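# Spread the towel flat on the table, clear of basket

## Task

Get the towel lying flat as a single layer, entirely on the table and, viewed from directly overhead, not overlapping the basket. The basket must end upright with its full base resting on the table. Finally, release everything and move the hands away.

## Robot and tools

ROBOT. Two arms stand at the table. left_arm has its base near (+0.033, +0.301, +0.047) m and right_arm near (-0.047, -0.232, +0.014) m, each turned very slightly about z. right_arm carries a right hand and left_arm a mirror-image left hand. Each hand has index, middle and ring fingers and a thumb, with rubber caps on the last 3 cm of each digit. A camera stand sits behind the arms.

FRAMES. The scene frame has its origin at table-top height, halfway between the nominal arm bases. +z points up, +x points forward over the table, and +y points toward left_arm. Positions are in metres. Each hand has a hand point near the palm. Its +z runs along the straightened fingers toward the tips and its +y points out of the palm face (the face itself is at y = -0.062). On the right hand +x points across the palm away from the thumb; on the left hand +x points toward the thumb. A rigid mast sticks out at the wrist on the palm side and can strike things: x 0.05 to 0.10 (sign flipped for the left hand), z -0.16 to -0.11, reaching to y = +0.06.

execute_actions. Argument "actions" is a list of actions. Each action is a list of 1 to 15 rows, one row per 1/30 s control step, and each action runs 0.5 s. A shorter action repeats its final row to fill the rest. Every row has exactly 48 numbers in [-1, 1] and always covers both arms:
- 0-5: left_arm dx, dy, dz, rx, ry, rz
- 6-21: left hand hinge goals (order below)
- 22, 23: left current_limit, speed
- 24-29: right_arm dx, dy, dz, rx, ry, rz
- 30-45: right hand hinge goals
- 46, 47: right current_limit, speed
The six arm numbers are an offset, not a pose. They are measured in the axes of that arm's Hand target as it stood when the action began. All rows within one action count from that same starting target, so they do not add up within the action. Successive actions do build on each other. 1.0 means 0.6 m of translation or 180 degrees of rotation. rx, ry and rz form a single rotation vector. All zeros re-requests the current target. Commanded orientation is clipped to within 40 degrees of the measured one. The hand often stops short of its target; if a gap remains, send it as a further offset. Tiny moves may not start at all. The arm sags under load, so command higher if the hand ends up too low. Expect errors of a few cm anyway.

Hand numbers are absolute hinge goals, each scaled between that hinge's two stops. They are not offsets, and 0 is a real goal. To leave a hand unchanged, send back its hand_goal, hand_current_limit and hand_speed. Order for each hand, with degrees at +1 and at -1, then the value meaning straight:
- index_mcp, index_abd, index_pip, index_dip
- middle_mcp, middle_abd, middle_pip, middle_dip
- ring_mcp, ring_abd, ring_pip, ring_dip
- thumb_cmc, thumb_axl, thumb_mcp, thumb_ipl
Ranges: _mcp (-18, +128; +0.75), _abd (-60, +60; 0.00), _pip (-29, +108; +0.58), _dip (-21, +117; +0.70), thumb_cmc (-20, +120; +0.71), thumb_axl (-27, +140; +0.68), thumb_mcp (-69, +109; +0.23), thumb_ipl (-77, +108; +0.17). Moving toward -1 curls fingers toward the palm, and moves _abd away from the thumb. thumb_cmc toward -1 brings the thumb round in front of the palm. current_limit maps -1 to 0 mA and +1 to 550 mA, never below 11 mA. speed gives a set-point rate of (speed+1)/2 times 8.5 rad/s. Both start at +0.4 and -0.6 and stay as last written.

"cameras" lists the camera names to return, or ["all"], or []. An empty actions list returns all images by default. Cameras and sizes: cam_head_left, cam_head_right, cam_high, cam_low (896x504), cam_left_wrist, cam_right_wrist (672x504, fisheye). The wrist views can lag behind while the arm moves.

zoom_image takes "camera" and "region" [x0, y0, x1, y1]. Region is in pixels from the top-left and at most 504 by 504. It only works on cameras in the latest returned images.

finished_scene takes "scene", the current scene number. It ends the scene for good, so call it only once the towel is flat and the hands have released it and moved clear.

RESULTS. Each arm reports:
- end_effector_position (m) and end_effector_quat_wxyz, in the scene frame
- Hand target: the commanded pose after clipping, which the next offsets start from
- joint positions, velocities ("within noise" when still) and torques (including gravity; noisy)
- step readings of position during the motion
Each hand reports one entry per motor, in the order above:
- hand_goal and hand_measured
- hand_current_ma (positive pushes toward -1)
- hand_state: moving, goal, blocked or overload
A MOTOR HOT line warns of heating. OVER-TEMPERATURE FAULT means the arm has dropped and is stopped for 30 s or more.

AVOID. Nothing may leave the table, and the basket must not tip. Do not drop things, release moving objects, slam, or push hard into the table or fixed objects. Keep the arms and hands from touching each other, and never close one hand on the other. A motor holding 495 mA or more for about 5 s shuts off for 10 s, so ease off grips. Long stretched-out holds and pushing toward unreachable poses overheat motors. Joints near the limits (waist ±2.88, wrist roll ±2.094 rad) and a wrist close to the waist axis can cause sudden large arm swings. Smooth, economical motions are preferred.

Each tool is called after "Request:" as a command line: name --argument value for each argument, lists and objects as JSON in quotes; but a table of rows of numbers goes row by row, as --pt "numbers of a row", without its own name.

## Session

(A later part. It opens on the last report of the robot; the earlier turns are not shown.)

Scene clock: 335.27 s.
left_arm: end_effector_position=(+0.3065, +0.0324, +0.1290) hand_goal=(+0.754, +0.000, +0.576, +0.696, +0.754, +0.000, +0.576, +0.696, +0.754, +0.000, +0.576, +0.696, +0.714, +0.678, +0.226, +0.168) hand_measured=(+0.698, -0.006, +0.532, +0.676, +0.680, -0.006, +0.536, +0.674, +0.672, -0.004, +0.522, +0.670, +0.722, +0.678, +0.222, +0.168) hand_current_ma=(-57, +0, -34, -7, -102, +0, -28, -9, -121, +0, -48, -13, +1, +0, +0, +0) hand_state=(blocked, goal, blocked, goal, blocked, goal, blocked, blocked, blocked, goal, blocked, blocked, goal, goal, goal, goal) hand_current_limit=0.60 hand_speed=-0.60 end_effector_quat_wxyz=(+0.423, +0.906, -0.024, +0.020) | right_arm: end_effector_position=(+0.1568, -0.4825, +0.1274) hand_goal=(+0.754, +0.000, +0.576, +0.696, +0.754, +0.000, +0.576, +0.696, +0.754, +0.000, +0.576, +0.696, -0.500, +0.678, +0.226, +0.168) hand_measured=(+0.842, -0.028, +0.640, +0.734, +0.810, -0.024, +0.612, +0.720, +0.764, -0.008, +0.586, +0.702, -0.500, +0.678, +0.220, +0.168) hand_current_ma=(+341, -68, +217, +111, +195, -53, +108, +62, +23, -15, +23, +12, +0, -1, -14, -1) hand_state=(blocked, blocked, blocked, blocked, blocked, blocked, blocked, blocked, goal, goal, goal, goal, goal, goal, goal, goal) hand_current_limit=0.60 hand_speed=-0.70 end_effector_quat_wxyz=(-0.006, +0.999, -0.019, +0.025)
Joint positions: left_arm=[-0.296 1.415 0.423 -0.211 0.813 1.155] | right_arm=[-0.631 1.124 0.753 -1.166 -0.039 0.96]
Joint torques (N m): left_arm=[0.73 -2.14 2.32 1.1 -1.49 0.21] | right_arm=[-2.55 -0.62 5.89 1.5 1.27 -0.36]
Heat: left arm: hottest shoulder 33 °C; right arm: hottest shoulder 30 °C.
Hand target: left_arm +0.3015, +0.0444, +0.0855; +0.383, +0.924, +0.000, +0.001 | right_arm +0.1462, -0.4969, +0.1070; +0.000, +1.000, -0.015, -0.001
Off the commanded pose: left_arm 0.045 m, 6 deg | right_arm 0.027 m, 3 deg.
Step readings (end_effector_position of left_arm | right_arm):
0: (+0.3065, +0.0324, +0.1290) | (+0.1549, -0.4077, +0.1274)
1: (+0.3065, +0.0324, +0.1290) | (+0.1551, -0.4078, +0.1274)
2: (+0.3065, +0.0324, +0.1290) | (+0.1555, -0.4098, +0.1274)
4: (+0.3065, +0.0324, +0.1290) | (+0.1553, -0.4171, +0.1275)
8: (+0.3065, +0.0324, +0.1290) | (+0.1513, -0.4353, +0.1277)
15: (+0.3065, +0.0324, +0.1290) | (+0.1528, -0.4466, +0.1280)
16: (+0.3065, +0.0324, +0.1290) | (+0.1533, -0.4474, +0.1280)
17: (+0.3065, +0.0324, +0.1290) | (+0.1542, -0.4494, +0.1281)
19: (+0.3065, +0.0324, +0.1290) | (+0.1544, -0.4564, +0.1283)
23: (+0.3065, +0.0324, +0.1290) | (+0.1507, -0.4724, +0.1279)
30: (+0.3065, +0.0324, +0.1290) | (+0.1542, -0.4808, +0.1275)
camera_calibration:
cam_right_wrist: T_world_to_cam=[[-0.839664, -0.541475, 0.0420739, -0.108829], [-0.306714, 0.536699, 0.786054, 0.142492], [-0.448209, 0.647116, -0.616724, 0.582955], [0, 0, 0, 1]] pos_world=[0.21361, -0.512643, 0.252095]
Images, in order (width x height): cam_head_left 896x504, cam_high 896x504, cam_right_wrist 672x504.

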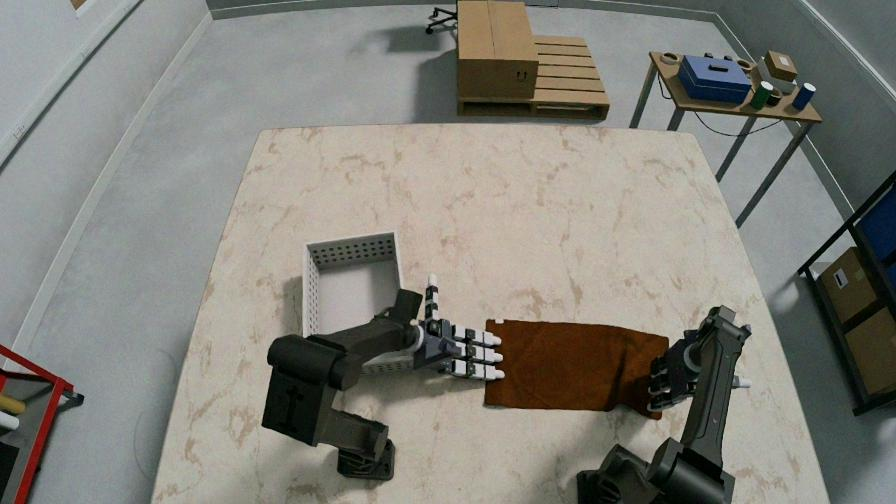

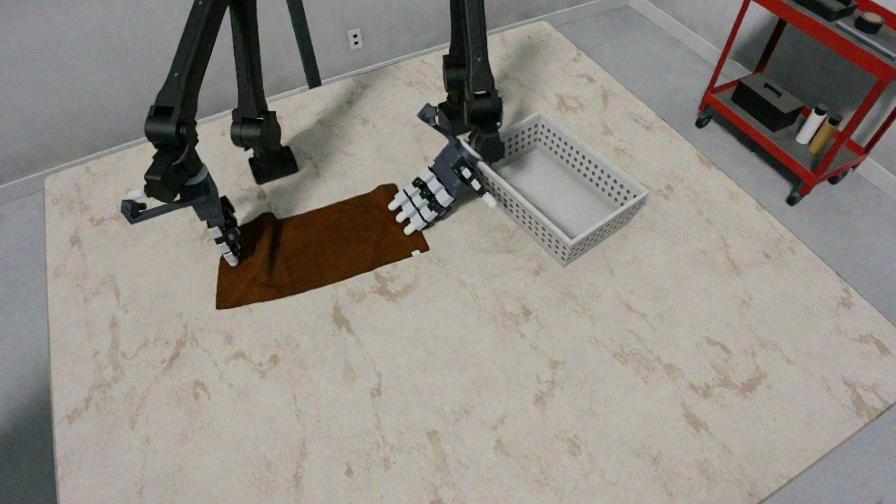

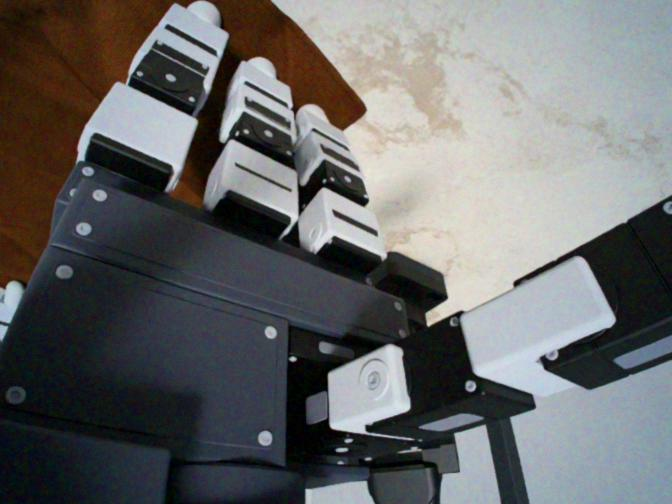

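Request:
execute_actions --actions '[[[0,0,0,0,0,0,0.754,0,0.576,0.696,0.754,0,0.576,0.696,0.754,0,0.576,0.696,0.714,0.678,0.226,0.168,0.6,-0.6,0.0162,0.0567,0,0,0,-0.05,0.754,0,0.576,0.696,0.754,0,0.576,0.696,0.754,0,0.576,0.696,-0.5,0.678,0.226,0.168,0.6,-0.7]],[[0,0,0,0,0,0,0.754,0,0.576,0.696,0.754,0,0.576,0.696,0.754,0,0.576,0.696,0.714,0.678,0.226,0.168,0.6,-0.6,0.01,0.05,0,0,0,-0.04,0.754,0,0.576,0.696,0.754,0,0.576,0.696,0.754,0,0.576,0.696,-0.5,0.678,0.226,0.168,0.6,-0.7]]]' --cameras '["cam_head_left", "cam_high", "cam_right_wrist"]'

Request:
zoom_image --camera "cam_head_left" --region '[470, 290, 690, 440]'

Request:
zoom_image --camera "cam_high" --region '[200, 150, 440, 330]'

Scene clock: 337.93 s.
left_arm: end_effector_position=(+0.3065, +0.0324, +0.1290) hand_goal=(+0.754, +0.000, +0.576, +0.696, +0.754, +0.000, +0.576, +0.696, +0.754, +0.000, +0.576, +0.696, +0.714, +0.678, +0.226, +0.168) hand_measured=(+0.698, -0.006, +0.532, +0.676, +0.680, -0.006, +0.536, +0.674, +0.672, -0.004, +0.522, +0.670, +0.722, +0.678, +0.222, +0.168) hand_current_ma=(-57, -1, -34, -7, -102, +0, -28, -9, -121, +0, -48, -13, +1, +0, +0, +0) hand_state=(blocked, goal, blocked, goal, blocked, goal, blocked, blocked, blocked, goal, blocked, blocked, goal, goal, goal, goal) hand_current_limit=0.60 hand_speed=-0.60 end_effector_quat_wxyz=(+0.423, +0.906, -0.024, +0.020) | right_arm: end_effector_position=(+0.1738, -0.5345, +0.1260) hand_goal=(+0.754, +0.000, +0.576, +0.696, +0.754, +0.000, +0.576, +0.696, +0.754, +0.000, +0.576, +0.696, -0.500, +0.678, +0.226, +0.168) hand_measured=(+0.862, -0.036, +0.654, +0.742, +0.838, -0.036, +0.632, +0.732, +0.802, -0.032, +0.616, +0.718, -0.500, +0.678, +0.220, +0.168) hand_current_ma=(+440, -87, +277, +144, +324, -92, +182, +107, +161, -76, +117, +56, +0, -1, -14, -1) hand_state=(blocked, blocked, blocked, blocked, blocked, blocked, blocked, blocked, blocked, blocked, blocked, blocked, goal, goal, goal, goal) hand_current_limit=0.60 hand_speed=-0.70 end_effector_quat_wxyz=(-0.013, +0.992, +0.125, +0.024)
Joint positions: left_arm=[-0.296 1.415 0.423 -0.211 0.813 1.155] | right_arm=[-0.779 1.216 0.82 -1.166 -0.054 0.523]
Joint torques (N m): left_arm=[0.97 -2.26 2.37 1.07 -1.47 0.22] | right_arm=[-3.25 -0.62 7.12 2.3 1.88 -0.41]
Heat: left arm: hottest elbow 33 °C; right arm: hottest shoulder 30 °C.
Hand target: left_arm +0.3015, +0.0444, +0.0855; +0.383, +0.924, +0.000, +0.001 | right_arm +0.1646, -0.5602, +0.1069; +0.000, +0.992, +0.126, -0.001
Off the commanded pose: left_arm 0.045 m, 6 deg | right_arm 0.033 m, 3 deg.
Step readings (end_effector_position of left_arm | right_arm):
0: (+0.3065, +0.0324, +0.1290) | (+0.1568, -0.4825, +0.1274)
1: (+0.3065, +0.0324, +0.1290) | (+0.1571, -0.4825, +0.1275)
2: (+0.3065, +0.0324, +0.1290) | (+0.1570, -0.4838, +0.1271)
4: (+0.3065, +0.0324, +0.1290) | (+0.1581, -0.4901, +0.1269)
8: (+0.3065, +0.0324, +0.1290) | (+0.1579, -0.5052, +0.1274)
15: (+0.3065, +0.0324, +0.1290) | (+0.1620, -0.5109, +0.1270)
16: (+0.3065, +0.0324, +0.1290) | (+0.1629, -0.5117, +0.1276)
17: (+0.3065, +0.0324, +0.1290) | (+0.1636, -0.5129, +0.1273)
19: (+0.3065, +0.0324, +0.1290) | (+0.1652, -0.5184, +0.1265)
23: (+0.3065, +0.0324, +0.1290) | (+0.1680, -0.5302, +0.1259)
30: (+0.3065, +0.0324, +0.1290) | (+0.1729, -0.5334, +0.1258)
camera_calibration:
cam_right_wrist: T_world_to_cam=[[-0.651165, -0.758045, 0.0367681, -0.27051], [-0.446616, 0.421915, 0.789, 0.139389], [-0.613611, 0.497348, -0.613291, 0.571686], [0, 0, 0, 1]] pos_world=[0.2369, -0.548196, 0.250578]
Images, in order (width x height): cam_head_left 896x504, cam_high 896x504, cam_right_wrist 672x504.

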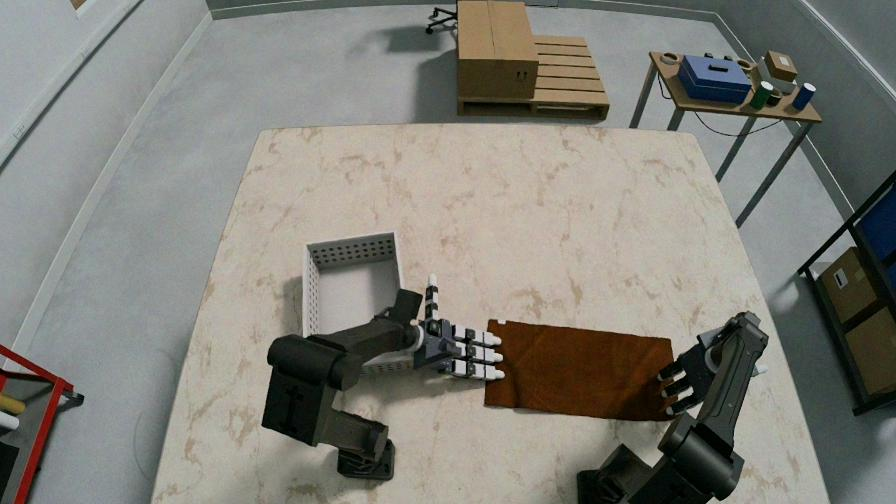

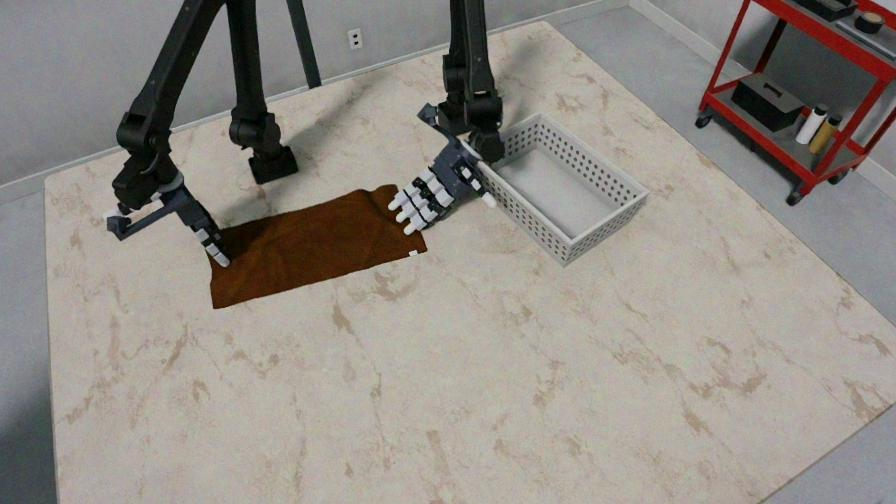

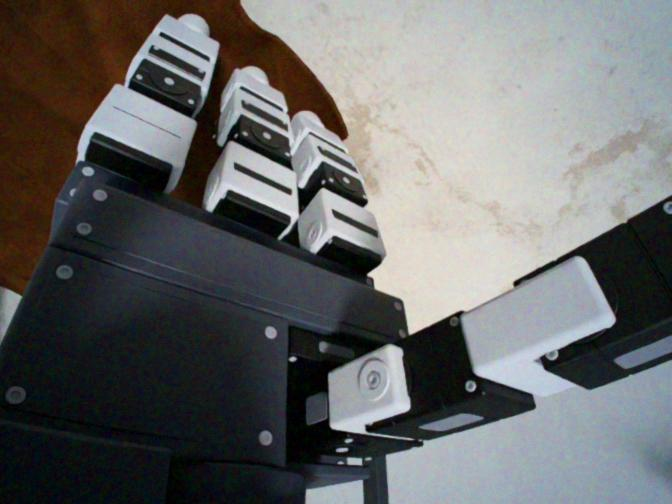

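Scaled by 2.291 from the camera's 896x504 image, which has a finer 1280x720 frame.

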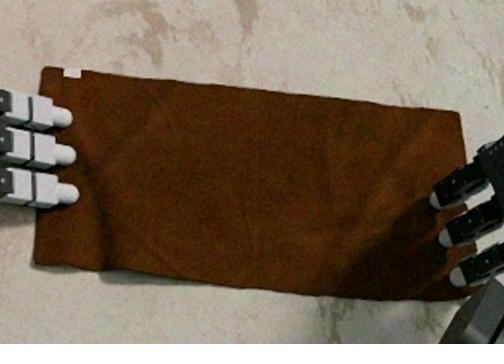

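Scaled by 2.100 from the camera's 896x504 image, which has a finer 1280x720 frame.

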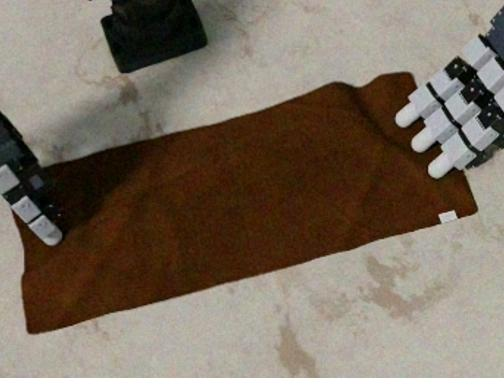

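Request:
execute_actions --actions '[[[0,0,0,0,0,0,0.754,0,0.576,0.696,0.754,0,0.576,0.696,0.754,0,0.576,0.696,0.714,0.678,0.226,0.168,0.6,-0.6,0,0,-0.08,0,0,0,0.754,0,0.576,0.696,0.754,0,0.576,0.696,0.754,0,0.576,0.696,-0.5,0.678,0.226,0.168,0.6,-0.7]],[[0,0,0,0,0,0,0.754,0,0.576,0.696,0.754,0,0.576,0.696,0.754,0,0.576,0.696,0.714,0.678,0.226,0.168,0.6,-0.6,0,0,-0.1,0,0,0,0.754,0,0.576,0.696,0.754,0,0.576,0.696,0.754,0,0.576,0.696,-0.5,0.678,0.226,0.168,0.6,-0.7]],[[0,0.06,-0.06,0,0,0,0.754,0,0.576,0.696,0.754,0,0.576,0.696,0.754,0,0.576,0.696,0.714,0.678,0.226,0.168,0.6,-0.6,0,0,-0.1,0,0,0,0.754,0,0.576,0.696,0.754,0,0.576,0.696,0.754,0,0.576,0.696,-0.5,0.678,0.226,0.168,0.6,-0.7]],[[0,0.1,-0.1,0,0,0,0.754,0,0.576,0.696,0.754,0,0.576,0.696,0.754,0,0.576,0.696,0.714,0.678,0.226,0.168,0.6,-0.6,0,0,0,0,0,0,0.754,0,0.576,0.696,0.754,0,0.576,0.696,0.754,0,0.576,0.696,-0.5,0.678,0.226,0.168,0.6,-0.7]]]' --cameras '["all"]'

Request:
zoom_image --camera "cam_head_left" --region '[470, 290, 690, 440]'

Request:
zoom_image --camera "cam_high" --region '[200, 150, 440, 330]'

Request:
zoom_image --camera "cam_low" --region '[0, 170, 320, 290]'

Scene clock: 341.30 s.
left_arm: end_effector_position=(+0.2877, +0.0478, +0.2059) hand_goal=(+0.754, +0.000, +0.576, +0.696, +0.754, +0.000, +0.576, +0.696, +0.754, +0.000, +0.576, +0.696, +0.714, +0.678, +0.226, +0.168) hand_measured=(+0.758, +0.002, +0.574, +0.694, +0.758, +0.002, +0.574, +0.694, +0.758, +0.004, +0.574, +0.694, +0.722, +0.678, +0.222, +0.168) hand_current_ma=(+0, +0, +0, +0, +0, +0, +0, +0, +0, +0, +0, +0, +1, +0, +0, +0) hand_state=(goal, goal, goal, goal, goal, goal, goal, goal, goal, goal, goal, goal, goal, goal, goal, goal) hand_current_limit=0.60 hand_speed=-0.60 end_effector_quat_wxyz=(+0.380, +0.925, +0.010, -0.016) | right_arm: end_effector_position=(+0.1551, -0.5460, +0.2454) hand_goal=(+0.754, +0.000, +0.576, +0.696, +0.754, +0.000, +0.576, +0.696, +0.754, +0.000, +0.576, +0.696, -0.500, +0.678, +0.226, +0.168) hand_measured=(+0.754, -0.002, +0.578, +0.698, +0.754, -0.004, +0.578, +0.698, +0.754, -0.004, +0.578, +0.698, -0.500, +0.678, +0.220, +0.168) hand_current_ma=(-1, -3, +3, +5, -1, -4, +2, +5, -1, -4, +3, +5, +0, -1, -14, -1) hand_state=(goal, goal, goal, goal, goal, goal, goal, goal, goal, goal, goal, goal, goal, goal, goal, goal) hand_current_limit=0.60 hand_speed=-0.70 end_effector_quat_wxyz=(-0.027, +0.992, +0.123, -0.016)
Joint positions: left_arm=[-0.284 1.072 0.518 -0.763 0.746 1.154] | right_arm=[-0.821 1.175 1.113 -1.571 -0.005 0.484]
Joint torques (N m): left_arm=[0.32 -4.31 9.17 0.77 0.74 0.14] | right_arm=[-0.73 -4.72 12.94 -0.5 0.11 -0.11]
Heat: left arm: hottest shoulder 32 °C; right arm: hottest shoulder 29 °C.
Hand target: left_arm +0.3012, +0.0445, +0.2212; +0.383, +0.924, +0.000, +0.001 | right_arm +0.1648, -0.5602, +0.2749; +0.000, +0.992, +0.126, -0.001
Off the commanded pose: left_arm 0.021 m, 2 deg | right_arm 0.034 m, 4 deg.
Step readings (end_effector_position of left_arm | right_arm):
0: (+0.3065, +0.0324, +0.1290) | (+0.1738, -0.5345, +0.1260)
1: (+0.3065, +0.0324, +0.1290) | (+0.1736, -0.5343, +0.1259)
2: (+0.3065, +0.0324, +0.1290) | (+0.1738, -0.5347, +0.1265)
4: (+0.3065, +0.0324, +0.1290) | (+0.1711, -0.5350, +0.1277)
8: (+0.3065, +0.0324, +0.1290) | (+0.1608, -0.5387, +0.1306)
15: (+0.3065, +0.0324, +0.1290) | (+0.1558, -0.5381, +0.1305)
16: (+0.3065, +0.0324, +0.1290) | (+0.1557, -0.5380, +0.1310)
17: (+0.3065, +0.0324, +0.1290) | (+0.1542, -0.5371, +0.1323)
19: (+0.3065, +0.0324, +0.1290) | (+0.1503, -0.5353, +0.1401)
23: (+0.3065, +0.0324, +0.1290) | (+0.1512, -0.5392, +0.1650)
30: (+0.3065, +0.0324, +0.1290) | (+0.1544, -0.5452, +0.1867)
31: (+0.3065, +0.0324, +0.1290) | (+0.1537, -0.5444, +0.1860)
32: (+0.3062, +0.0325, +0.1300) | (+0.1523, -0.5428, +0.1867)
34: (+0.3038, +0.0340, +0.1317) | (+0.1488, -0.5389, +0.1946)
38: (+0.2977, +0.0382, +0.1391) | (+0.1525, -0.5431, +0.2235)
45: (+0.2953, +0.0415, +0.1399) | (+0.1564, -0.5474, +0.2458)
46: (+0.2953, +0.0415, +0.1402) | (+0.1559, -0.5468, +0.2451)
47: (+0.2954, +0.0422, +0.1412) | (+0.1556, -0.5465, +0.2450)
49: (+0.2916, +0.0434, +0.1513) | (+0.1554, -0.5463, +0.2455)
53: (+0.2850, +0.0460, +0.1860) | (+0.1554, -0.5463, +0.2455)
60: (+0.2900, +0.0457, +0.2089) | (+0.1551, -0.5460, +0.2454)
camera_calibration:
cam_left_wrist: T_world_to_cam=[[-0.765864, 0.483632, -0.423736, 0.253383], [0.438003, 0.874849, 0.206861, -0.266539], [0.47075, -0.0271703, -0.881848, 0.168887], [0, 0, 0, 1]] pos_world=[0.231298, 0.115226, 0.311437]
cam_right_wrist: T_world_to_cam=[[-0.647842, -0.75789, 0.0768307, -0.306057], [-0.379036, 0.408189, 0.83049, 0.0134883], [-0.660782, 0.508905, -0.55171, 0.637677], [0, 0, 0, 1]] pos_world=[0.228201, -0.56198, 0.364125]

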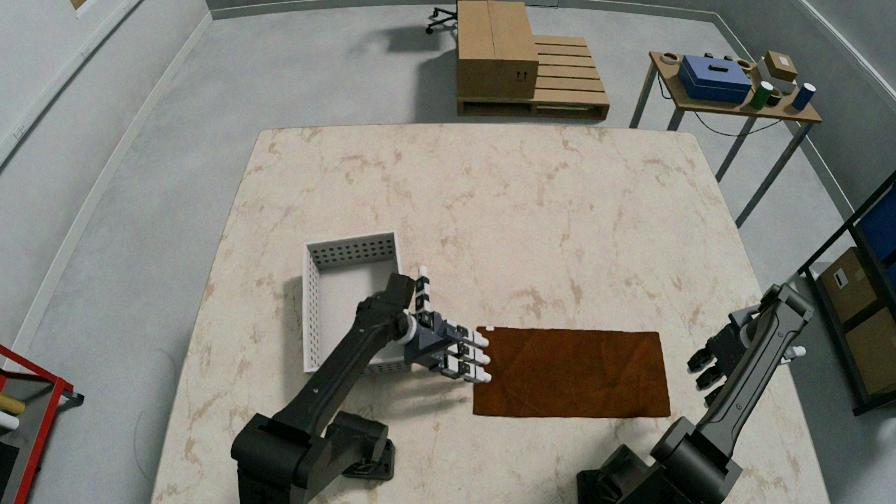

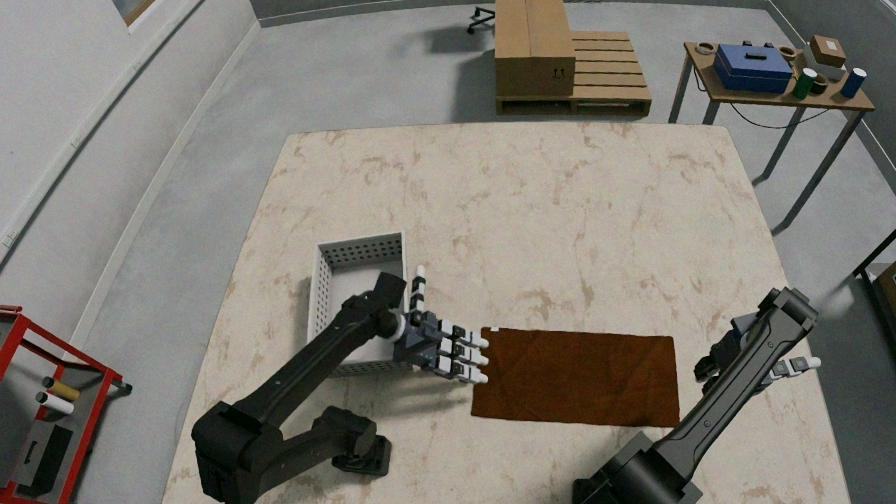

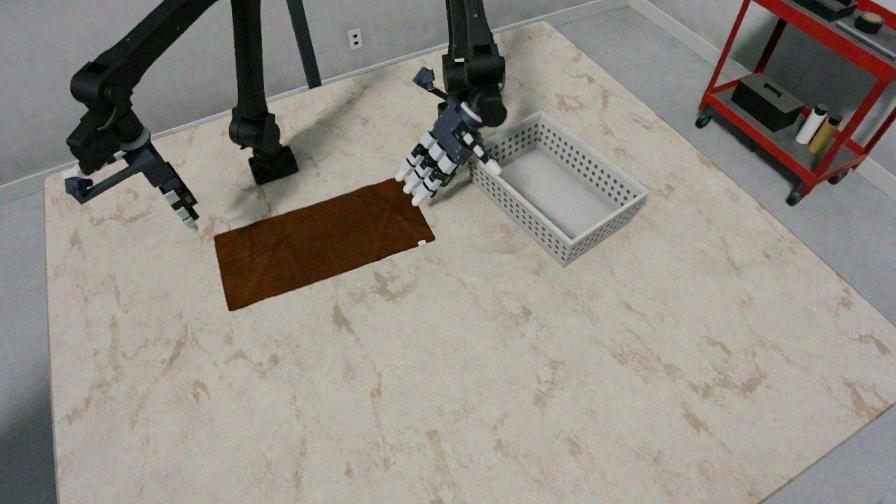

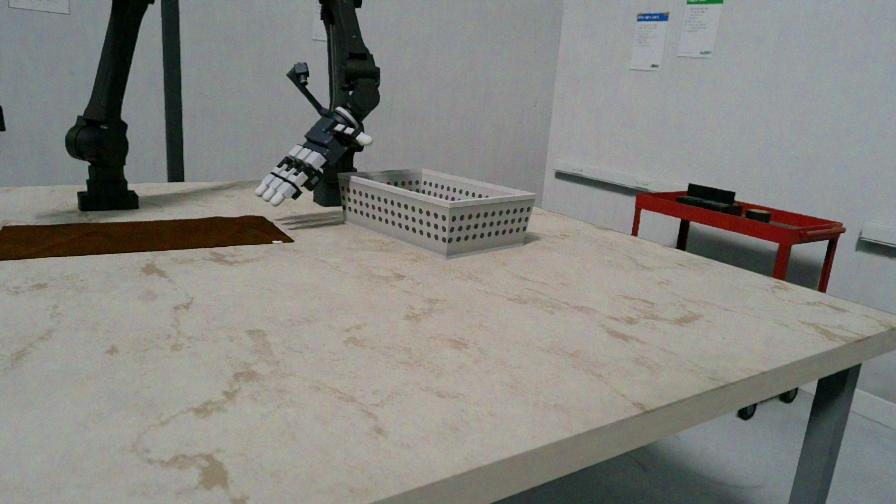

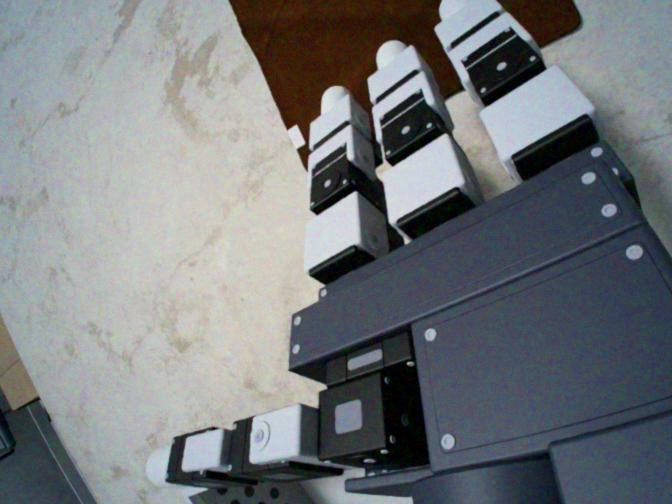

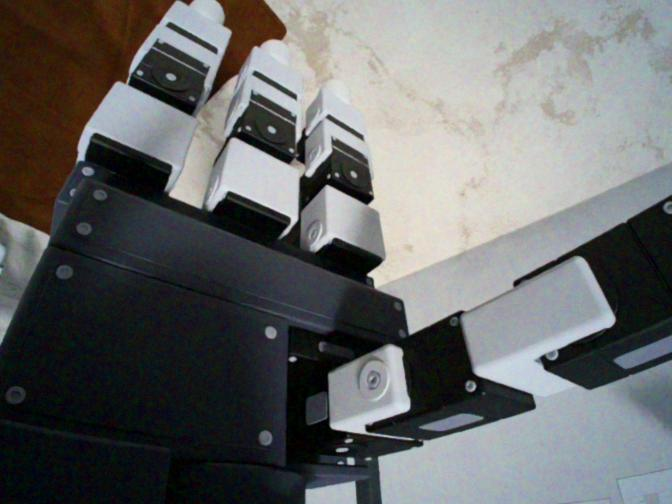

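Scaled by 2.291 from the camera's 896x504 image, which has a finer 1280x720 frame.

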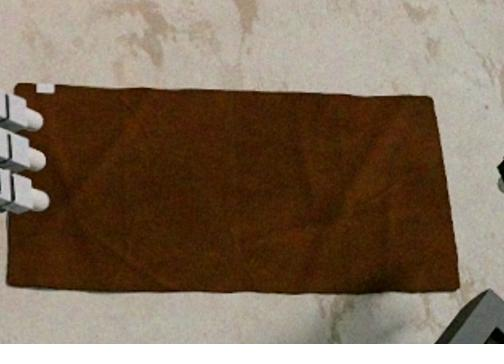

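Scaled by 2.100 from the camera's 896x504 image, which has a finer 1280x720 frame.

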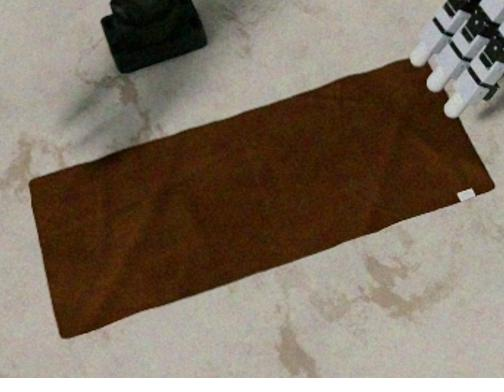

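Scaled by 1.575 from the camera's 896x504 image, which has a finer 1280x720 frame.

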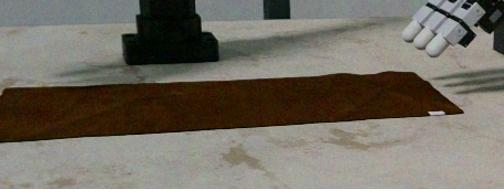

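Request:
execute_actions --actions '[[[0,0.094,-0.141,0,0,0,0.754,0,0.576,0.696,0.754,0,0.576,0.696,0.754,0,0.576,0.696,0.714,0.678,0.226,0.168,0.6,-0.6,0.03,0.09,-0.02,0,0,0,0.754,0,0.576,0.696,0.754,0,0.576,0.696,0.754,0,0.576,0.696,-0.5,0.678,0.226,0.168,0.6,-0.7]],[[0.033,-0.0825,-0.153,0,0,0,0.754,0,0.576,0.696,0.754,0,0.576,0.696,0.754,0,0.576,0.696,0.714,0.678,0.226,0.168,0.6,-0.6,0.03,0.09,0,0,0,0,0.754,0,0.576,0.696,0.754,0,0.576,0.696,0.754,0,0.576,0.696,-0.5,0.678,0.226,0.168,0.6,-0.7]],[[0.033,-0.094,-0.094,0,0,0,0.754,0,0.576,0.696,0.754,0,0.576,0.696,0.754,0,0.576,0.696,0.714,0.678,0.226,0.168,0.6,-0.6,0,0,0,0,0,0,0.754,0,0.576,0.696,0.754,0,0.576,0.696,0.754,0,0.576,0.696,-0.5,0.678,0.226,0.168,0.6,-0.7]]]' --cameras '["all"]'

Request:
zoom_image --camera "cam_head_left" --region '[450, 300, 700, 440]'

Request:
zoom_image --camera "cam_high" --region '[200, 150, 450, 330]'

Request:
zoom_image --camera "cam_low" --region '[0, 190, 320, 280]'

Scene clock: 344.47 s.
left_arm: end_effector_position=(+0.3341, +0.2396, +0.3362) hand_goal=(+0.754, +0.000, +0.576, +0.696, +0.754, +0.000, +0.576, +0.696, +0.754, +0.000, +0.576, +0.696, +0.714, +0.678, +0.226, +0.168) hand_measured=(+0.760, +0.002, +0.576, +0.694, +0.760, +0.002, +0.576, +0.694, +0.760, +0.002, +0.576, +0.694, +0.722, +0.678, +0.222, +0.168) hand_current_ma=(+1, +0, +0, +0, +1, +0, +0, +0, +1, +0, +0, +0, +1, +0, +0, +0) hand_state=(goal, goal, goal, goal, goal, goal, goal, goal, goal, goal, goal, goal, goal, goal, goal, goal) hand_current_limit=0.60 hand_speed=-0.60 end_effector_quat_wxyz=(+0.383, +0.923, +0.016, +0.010) | right_arm: end_effector_position=(+0.2161, -0.6388, +0.2548) hand_goal=(+0.754, +0.000, +0.576, +0.696, +0.754, +0.000, +0.576, +0.696, +0.754, +0.000, +0.576, +0.696, -0.500, +0.678, +0.226, +0.168) hand_measured=(+0.752, -0.002, +0.578, +0.698, +0.752, -0.002, +0.578, +0.698, +0.752, -0.002, +0.578, +0.698, -0.500, +0.678, +0.220, +0.168) hand_current_ma=(-3, -3, +2, +4, -3, -4, +2, +4, -3, -4, +2, +5, +0, -1, -14, -1) hand_state=(goal, goal, goal, goal, goal, goal, goal, goal, goal, goal, goal, goal, goal, goal, goal, goal) hand_current_limit=0.60 hand_speed=-0.70 end_effector_quat_wxyz=(-0.031, +0.992, +0.123, -0.016)
Joint positions: left_arm=[0.429 1.207 0.974 -1.69 0.72 2.088] | right_arm=[-0.861 1.468 1.411 -1.583 -0.005 0.444]
Joint torques (N m): left_arm=[0.03 -7.06 9.28 -0.5 0.73 0.15] | right_arm=[-0.79 -8.29 13.38 -0.43 0.07 -0.12]
Heat: left arm: hottest elbow 33 °C; right arm: hottest elbow 30 °C.
Hand target: left_arm +0.3405, +0.2443, +0.3507; +0.383, +0.924, +0.000, +0.001 | right_arm +0.2266, -0.6558, +0.2869; +0.000, +0.992, +0.126, -0.001
Off the commanded pose: left_arm 0.017 m, 2 deg | right_arm 0.038 m, 4 deg.
joint sent to its limit (left arm) — joint 4 (wrist pitch), lower limit. The joint targets are off in position, not in orientation.
Step readings (end_effector_position of left_arm | right_arm):
0: (+0.2877, +0.0478, +0.2059) | (+0.1551, -0.5460, +0.2454)
1: (+0.2876, +0.0479, +0.2061) | (+0.1552, -0.5460, +0.2454)
2: (+0.2869, +0.0486, +0.2079) | (+0.1560, -0.5470, +0.2457)
4: (+0.2843, +0.0499, +0.2199) | (+0.1631, -0.5552, +0.2491)
8: (+0.2878, +0.0539, +0.2715) | (+0.1832, -0.5807, +0.2563)
15: (+0.2955, +0.0654, +0.3068) | (+0.1856, -0.5896, +0.2537)
16: (+0.2944, +0.0662, +0.3055) | (+0.1852, -0.5901, +0.2536)
17: (+0.2927, +0.0689, +0.3058) | (+0.1857, -0.5918, +0.2544)
19: (+0.2968, +0.0880, +0.3078) | (+0.1930, -0.6026, +0.2583)
23: (+0.3175, +0.1390, +0.3201) | (+0.2127, -0.6285, +0.2608)
30: (+0.3206, +0.1635, +0.3350) | (+0.2160, -0.6353, +0.2501)
31: (+0.3195, +0.1635, +0.3344) | (+0.2156, -0.6361, +0.2508)
32: (+0.3184, +0.1653, +0.3338) | (+0.2160, -0.6364, +0.2515)
34: (+0.3213, +0.1815, +0.3332) | (+0.2160, -0.6375, +0.2528)
38: (+0.3386, +0.2283, +0.3321) | (+0.2161, -0.6388, +0.2548)
45: (+0.3389, +0.2425, +0.3337) | (+0.2161, -0.6388, +0.2548)
camera_calibration:
cam_left_wrist: T_world_to_cam=[[-0.76117, 0.457506, -0.459683, 0.268089], [0.402359, 0.889012, 0.218553, -0.476985], [0.508653, -0.0186019, -0.860771, 0.245381], [0, 0, 0, 1]] pos_world=[0.271167, 0.305958, 0.438699]
cam_right_wrist: T_world_to_cam=[[-0.647657, -0.758419, 0.0730808, -0.33698], [-0.376638, 0.402051, 0.834565, 0.0613101], [-0.662332, 0.512987, -0.546041, 0.731888], [0, 0, 0, 1]] pos_world=[0.289597, -0.655671, 0.3731]

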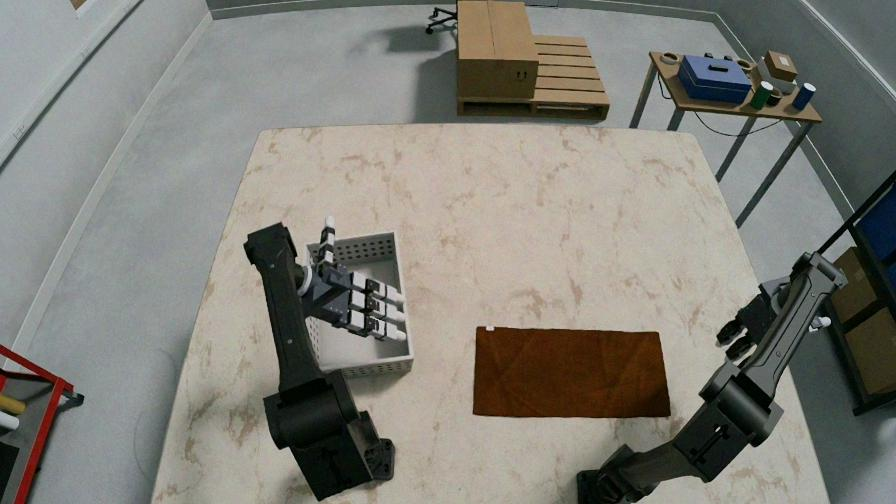

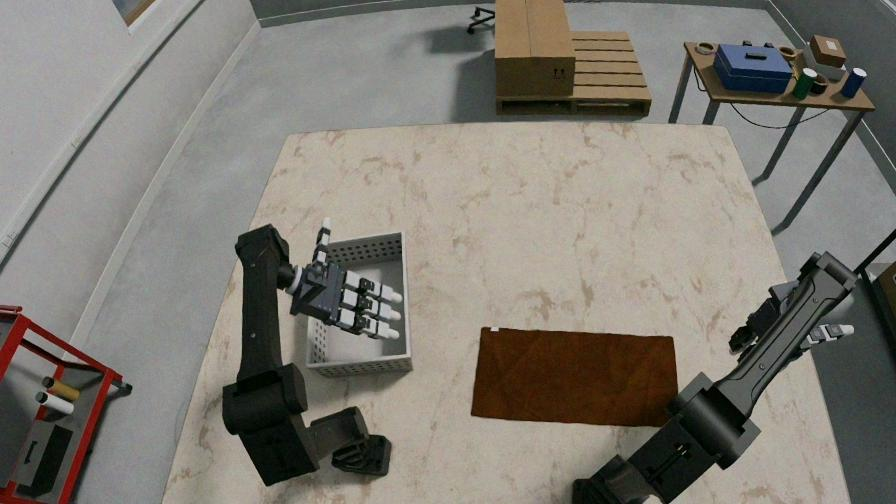

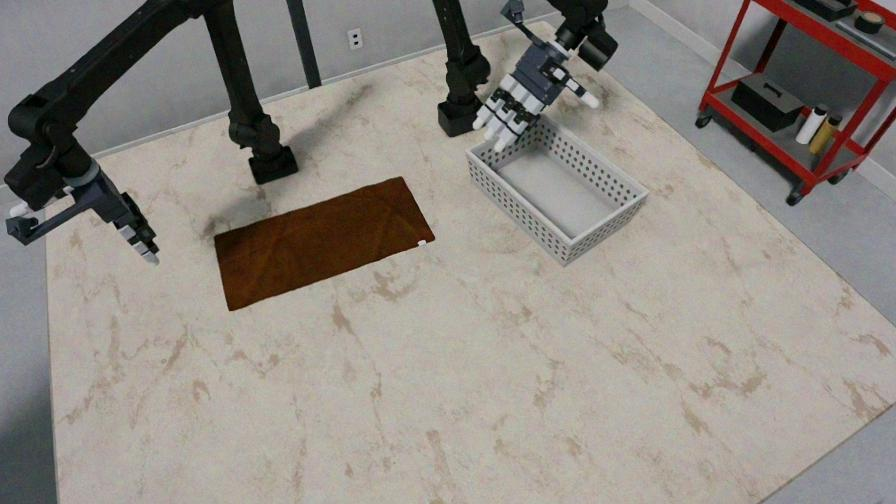

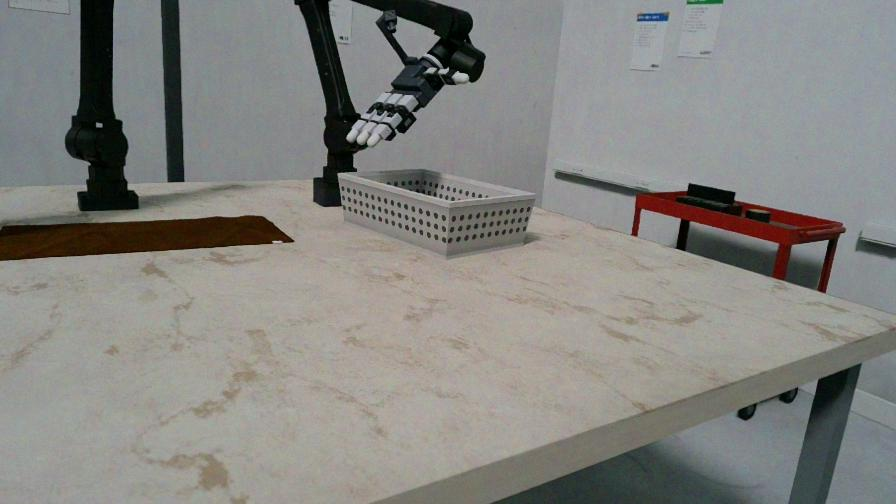

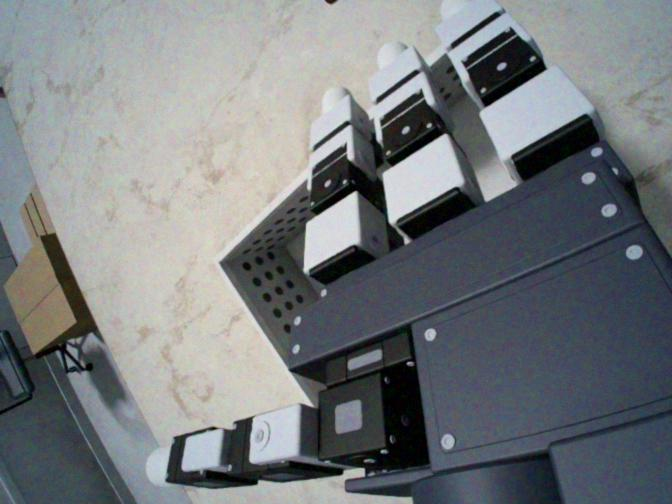

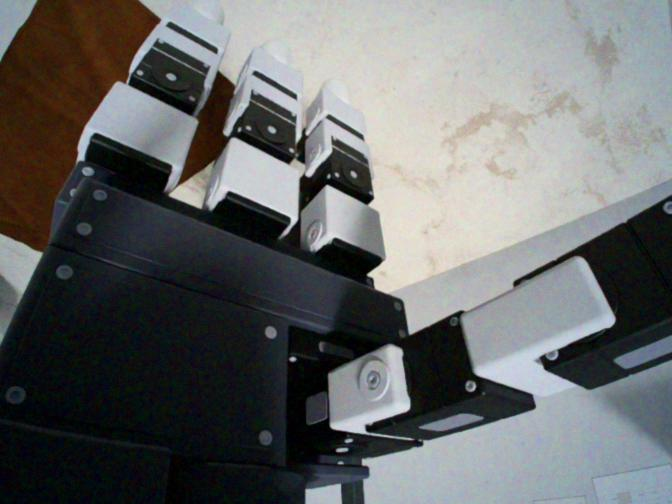

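Scaled by 2.016 from the camera's 896x504 image, which has a finer 1280x720 frame.

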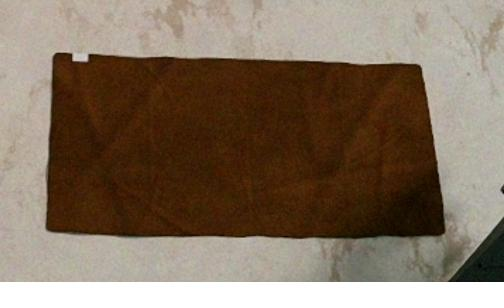

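Scaled by 2.016 from the camera's 896x504 image, which has a finer 1280x720 frame.

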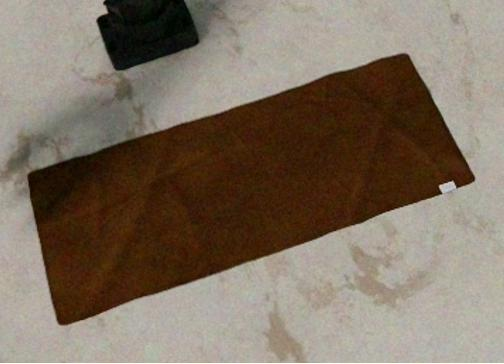

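Scaled by 1.575 from the camera's 896x504 image, which has a finer 1280x720 frame.

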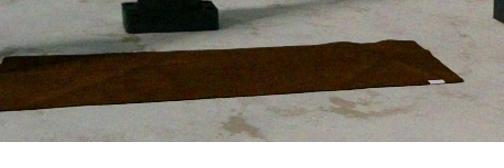

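Request:
finished_scene --scene 2

The scene is finished: the task was done.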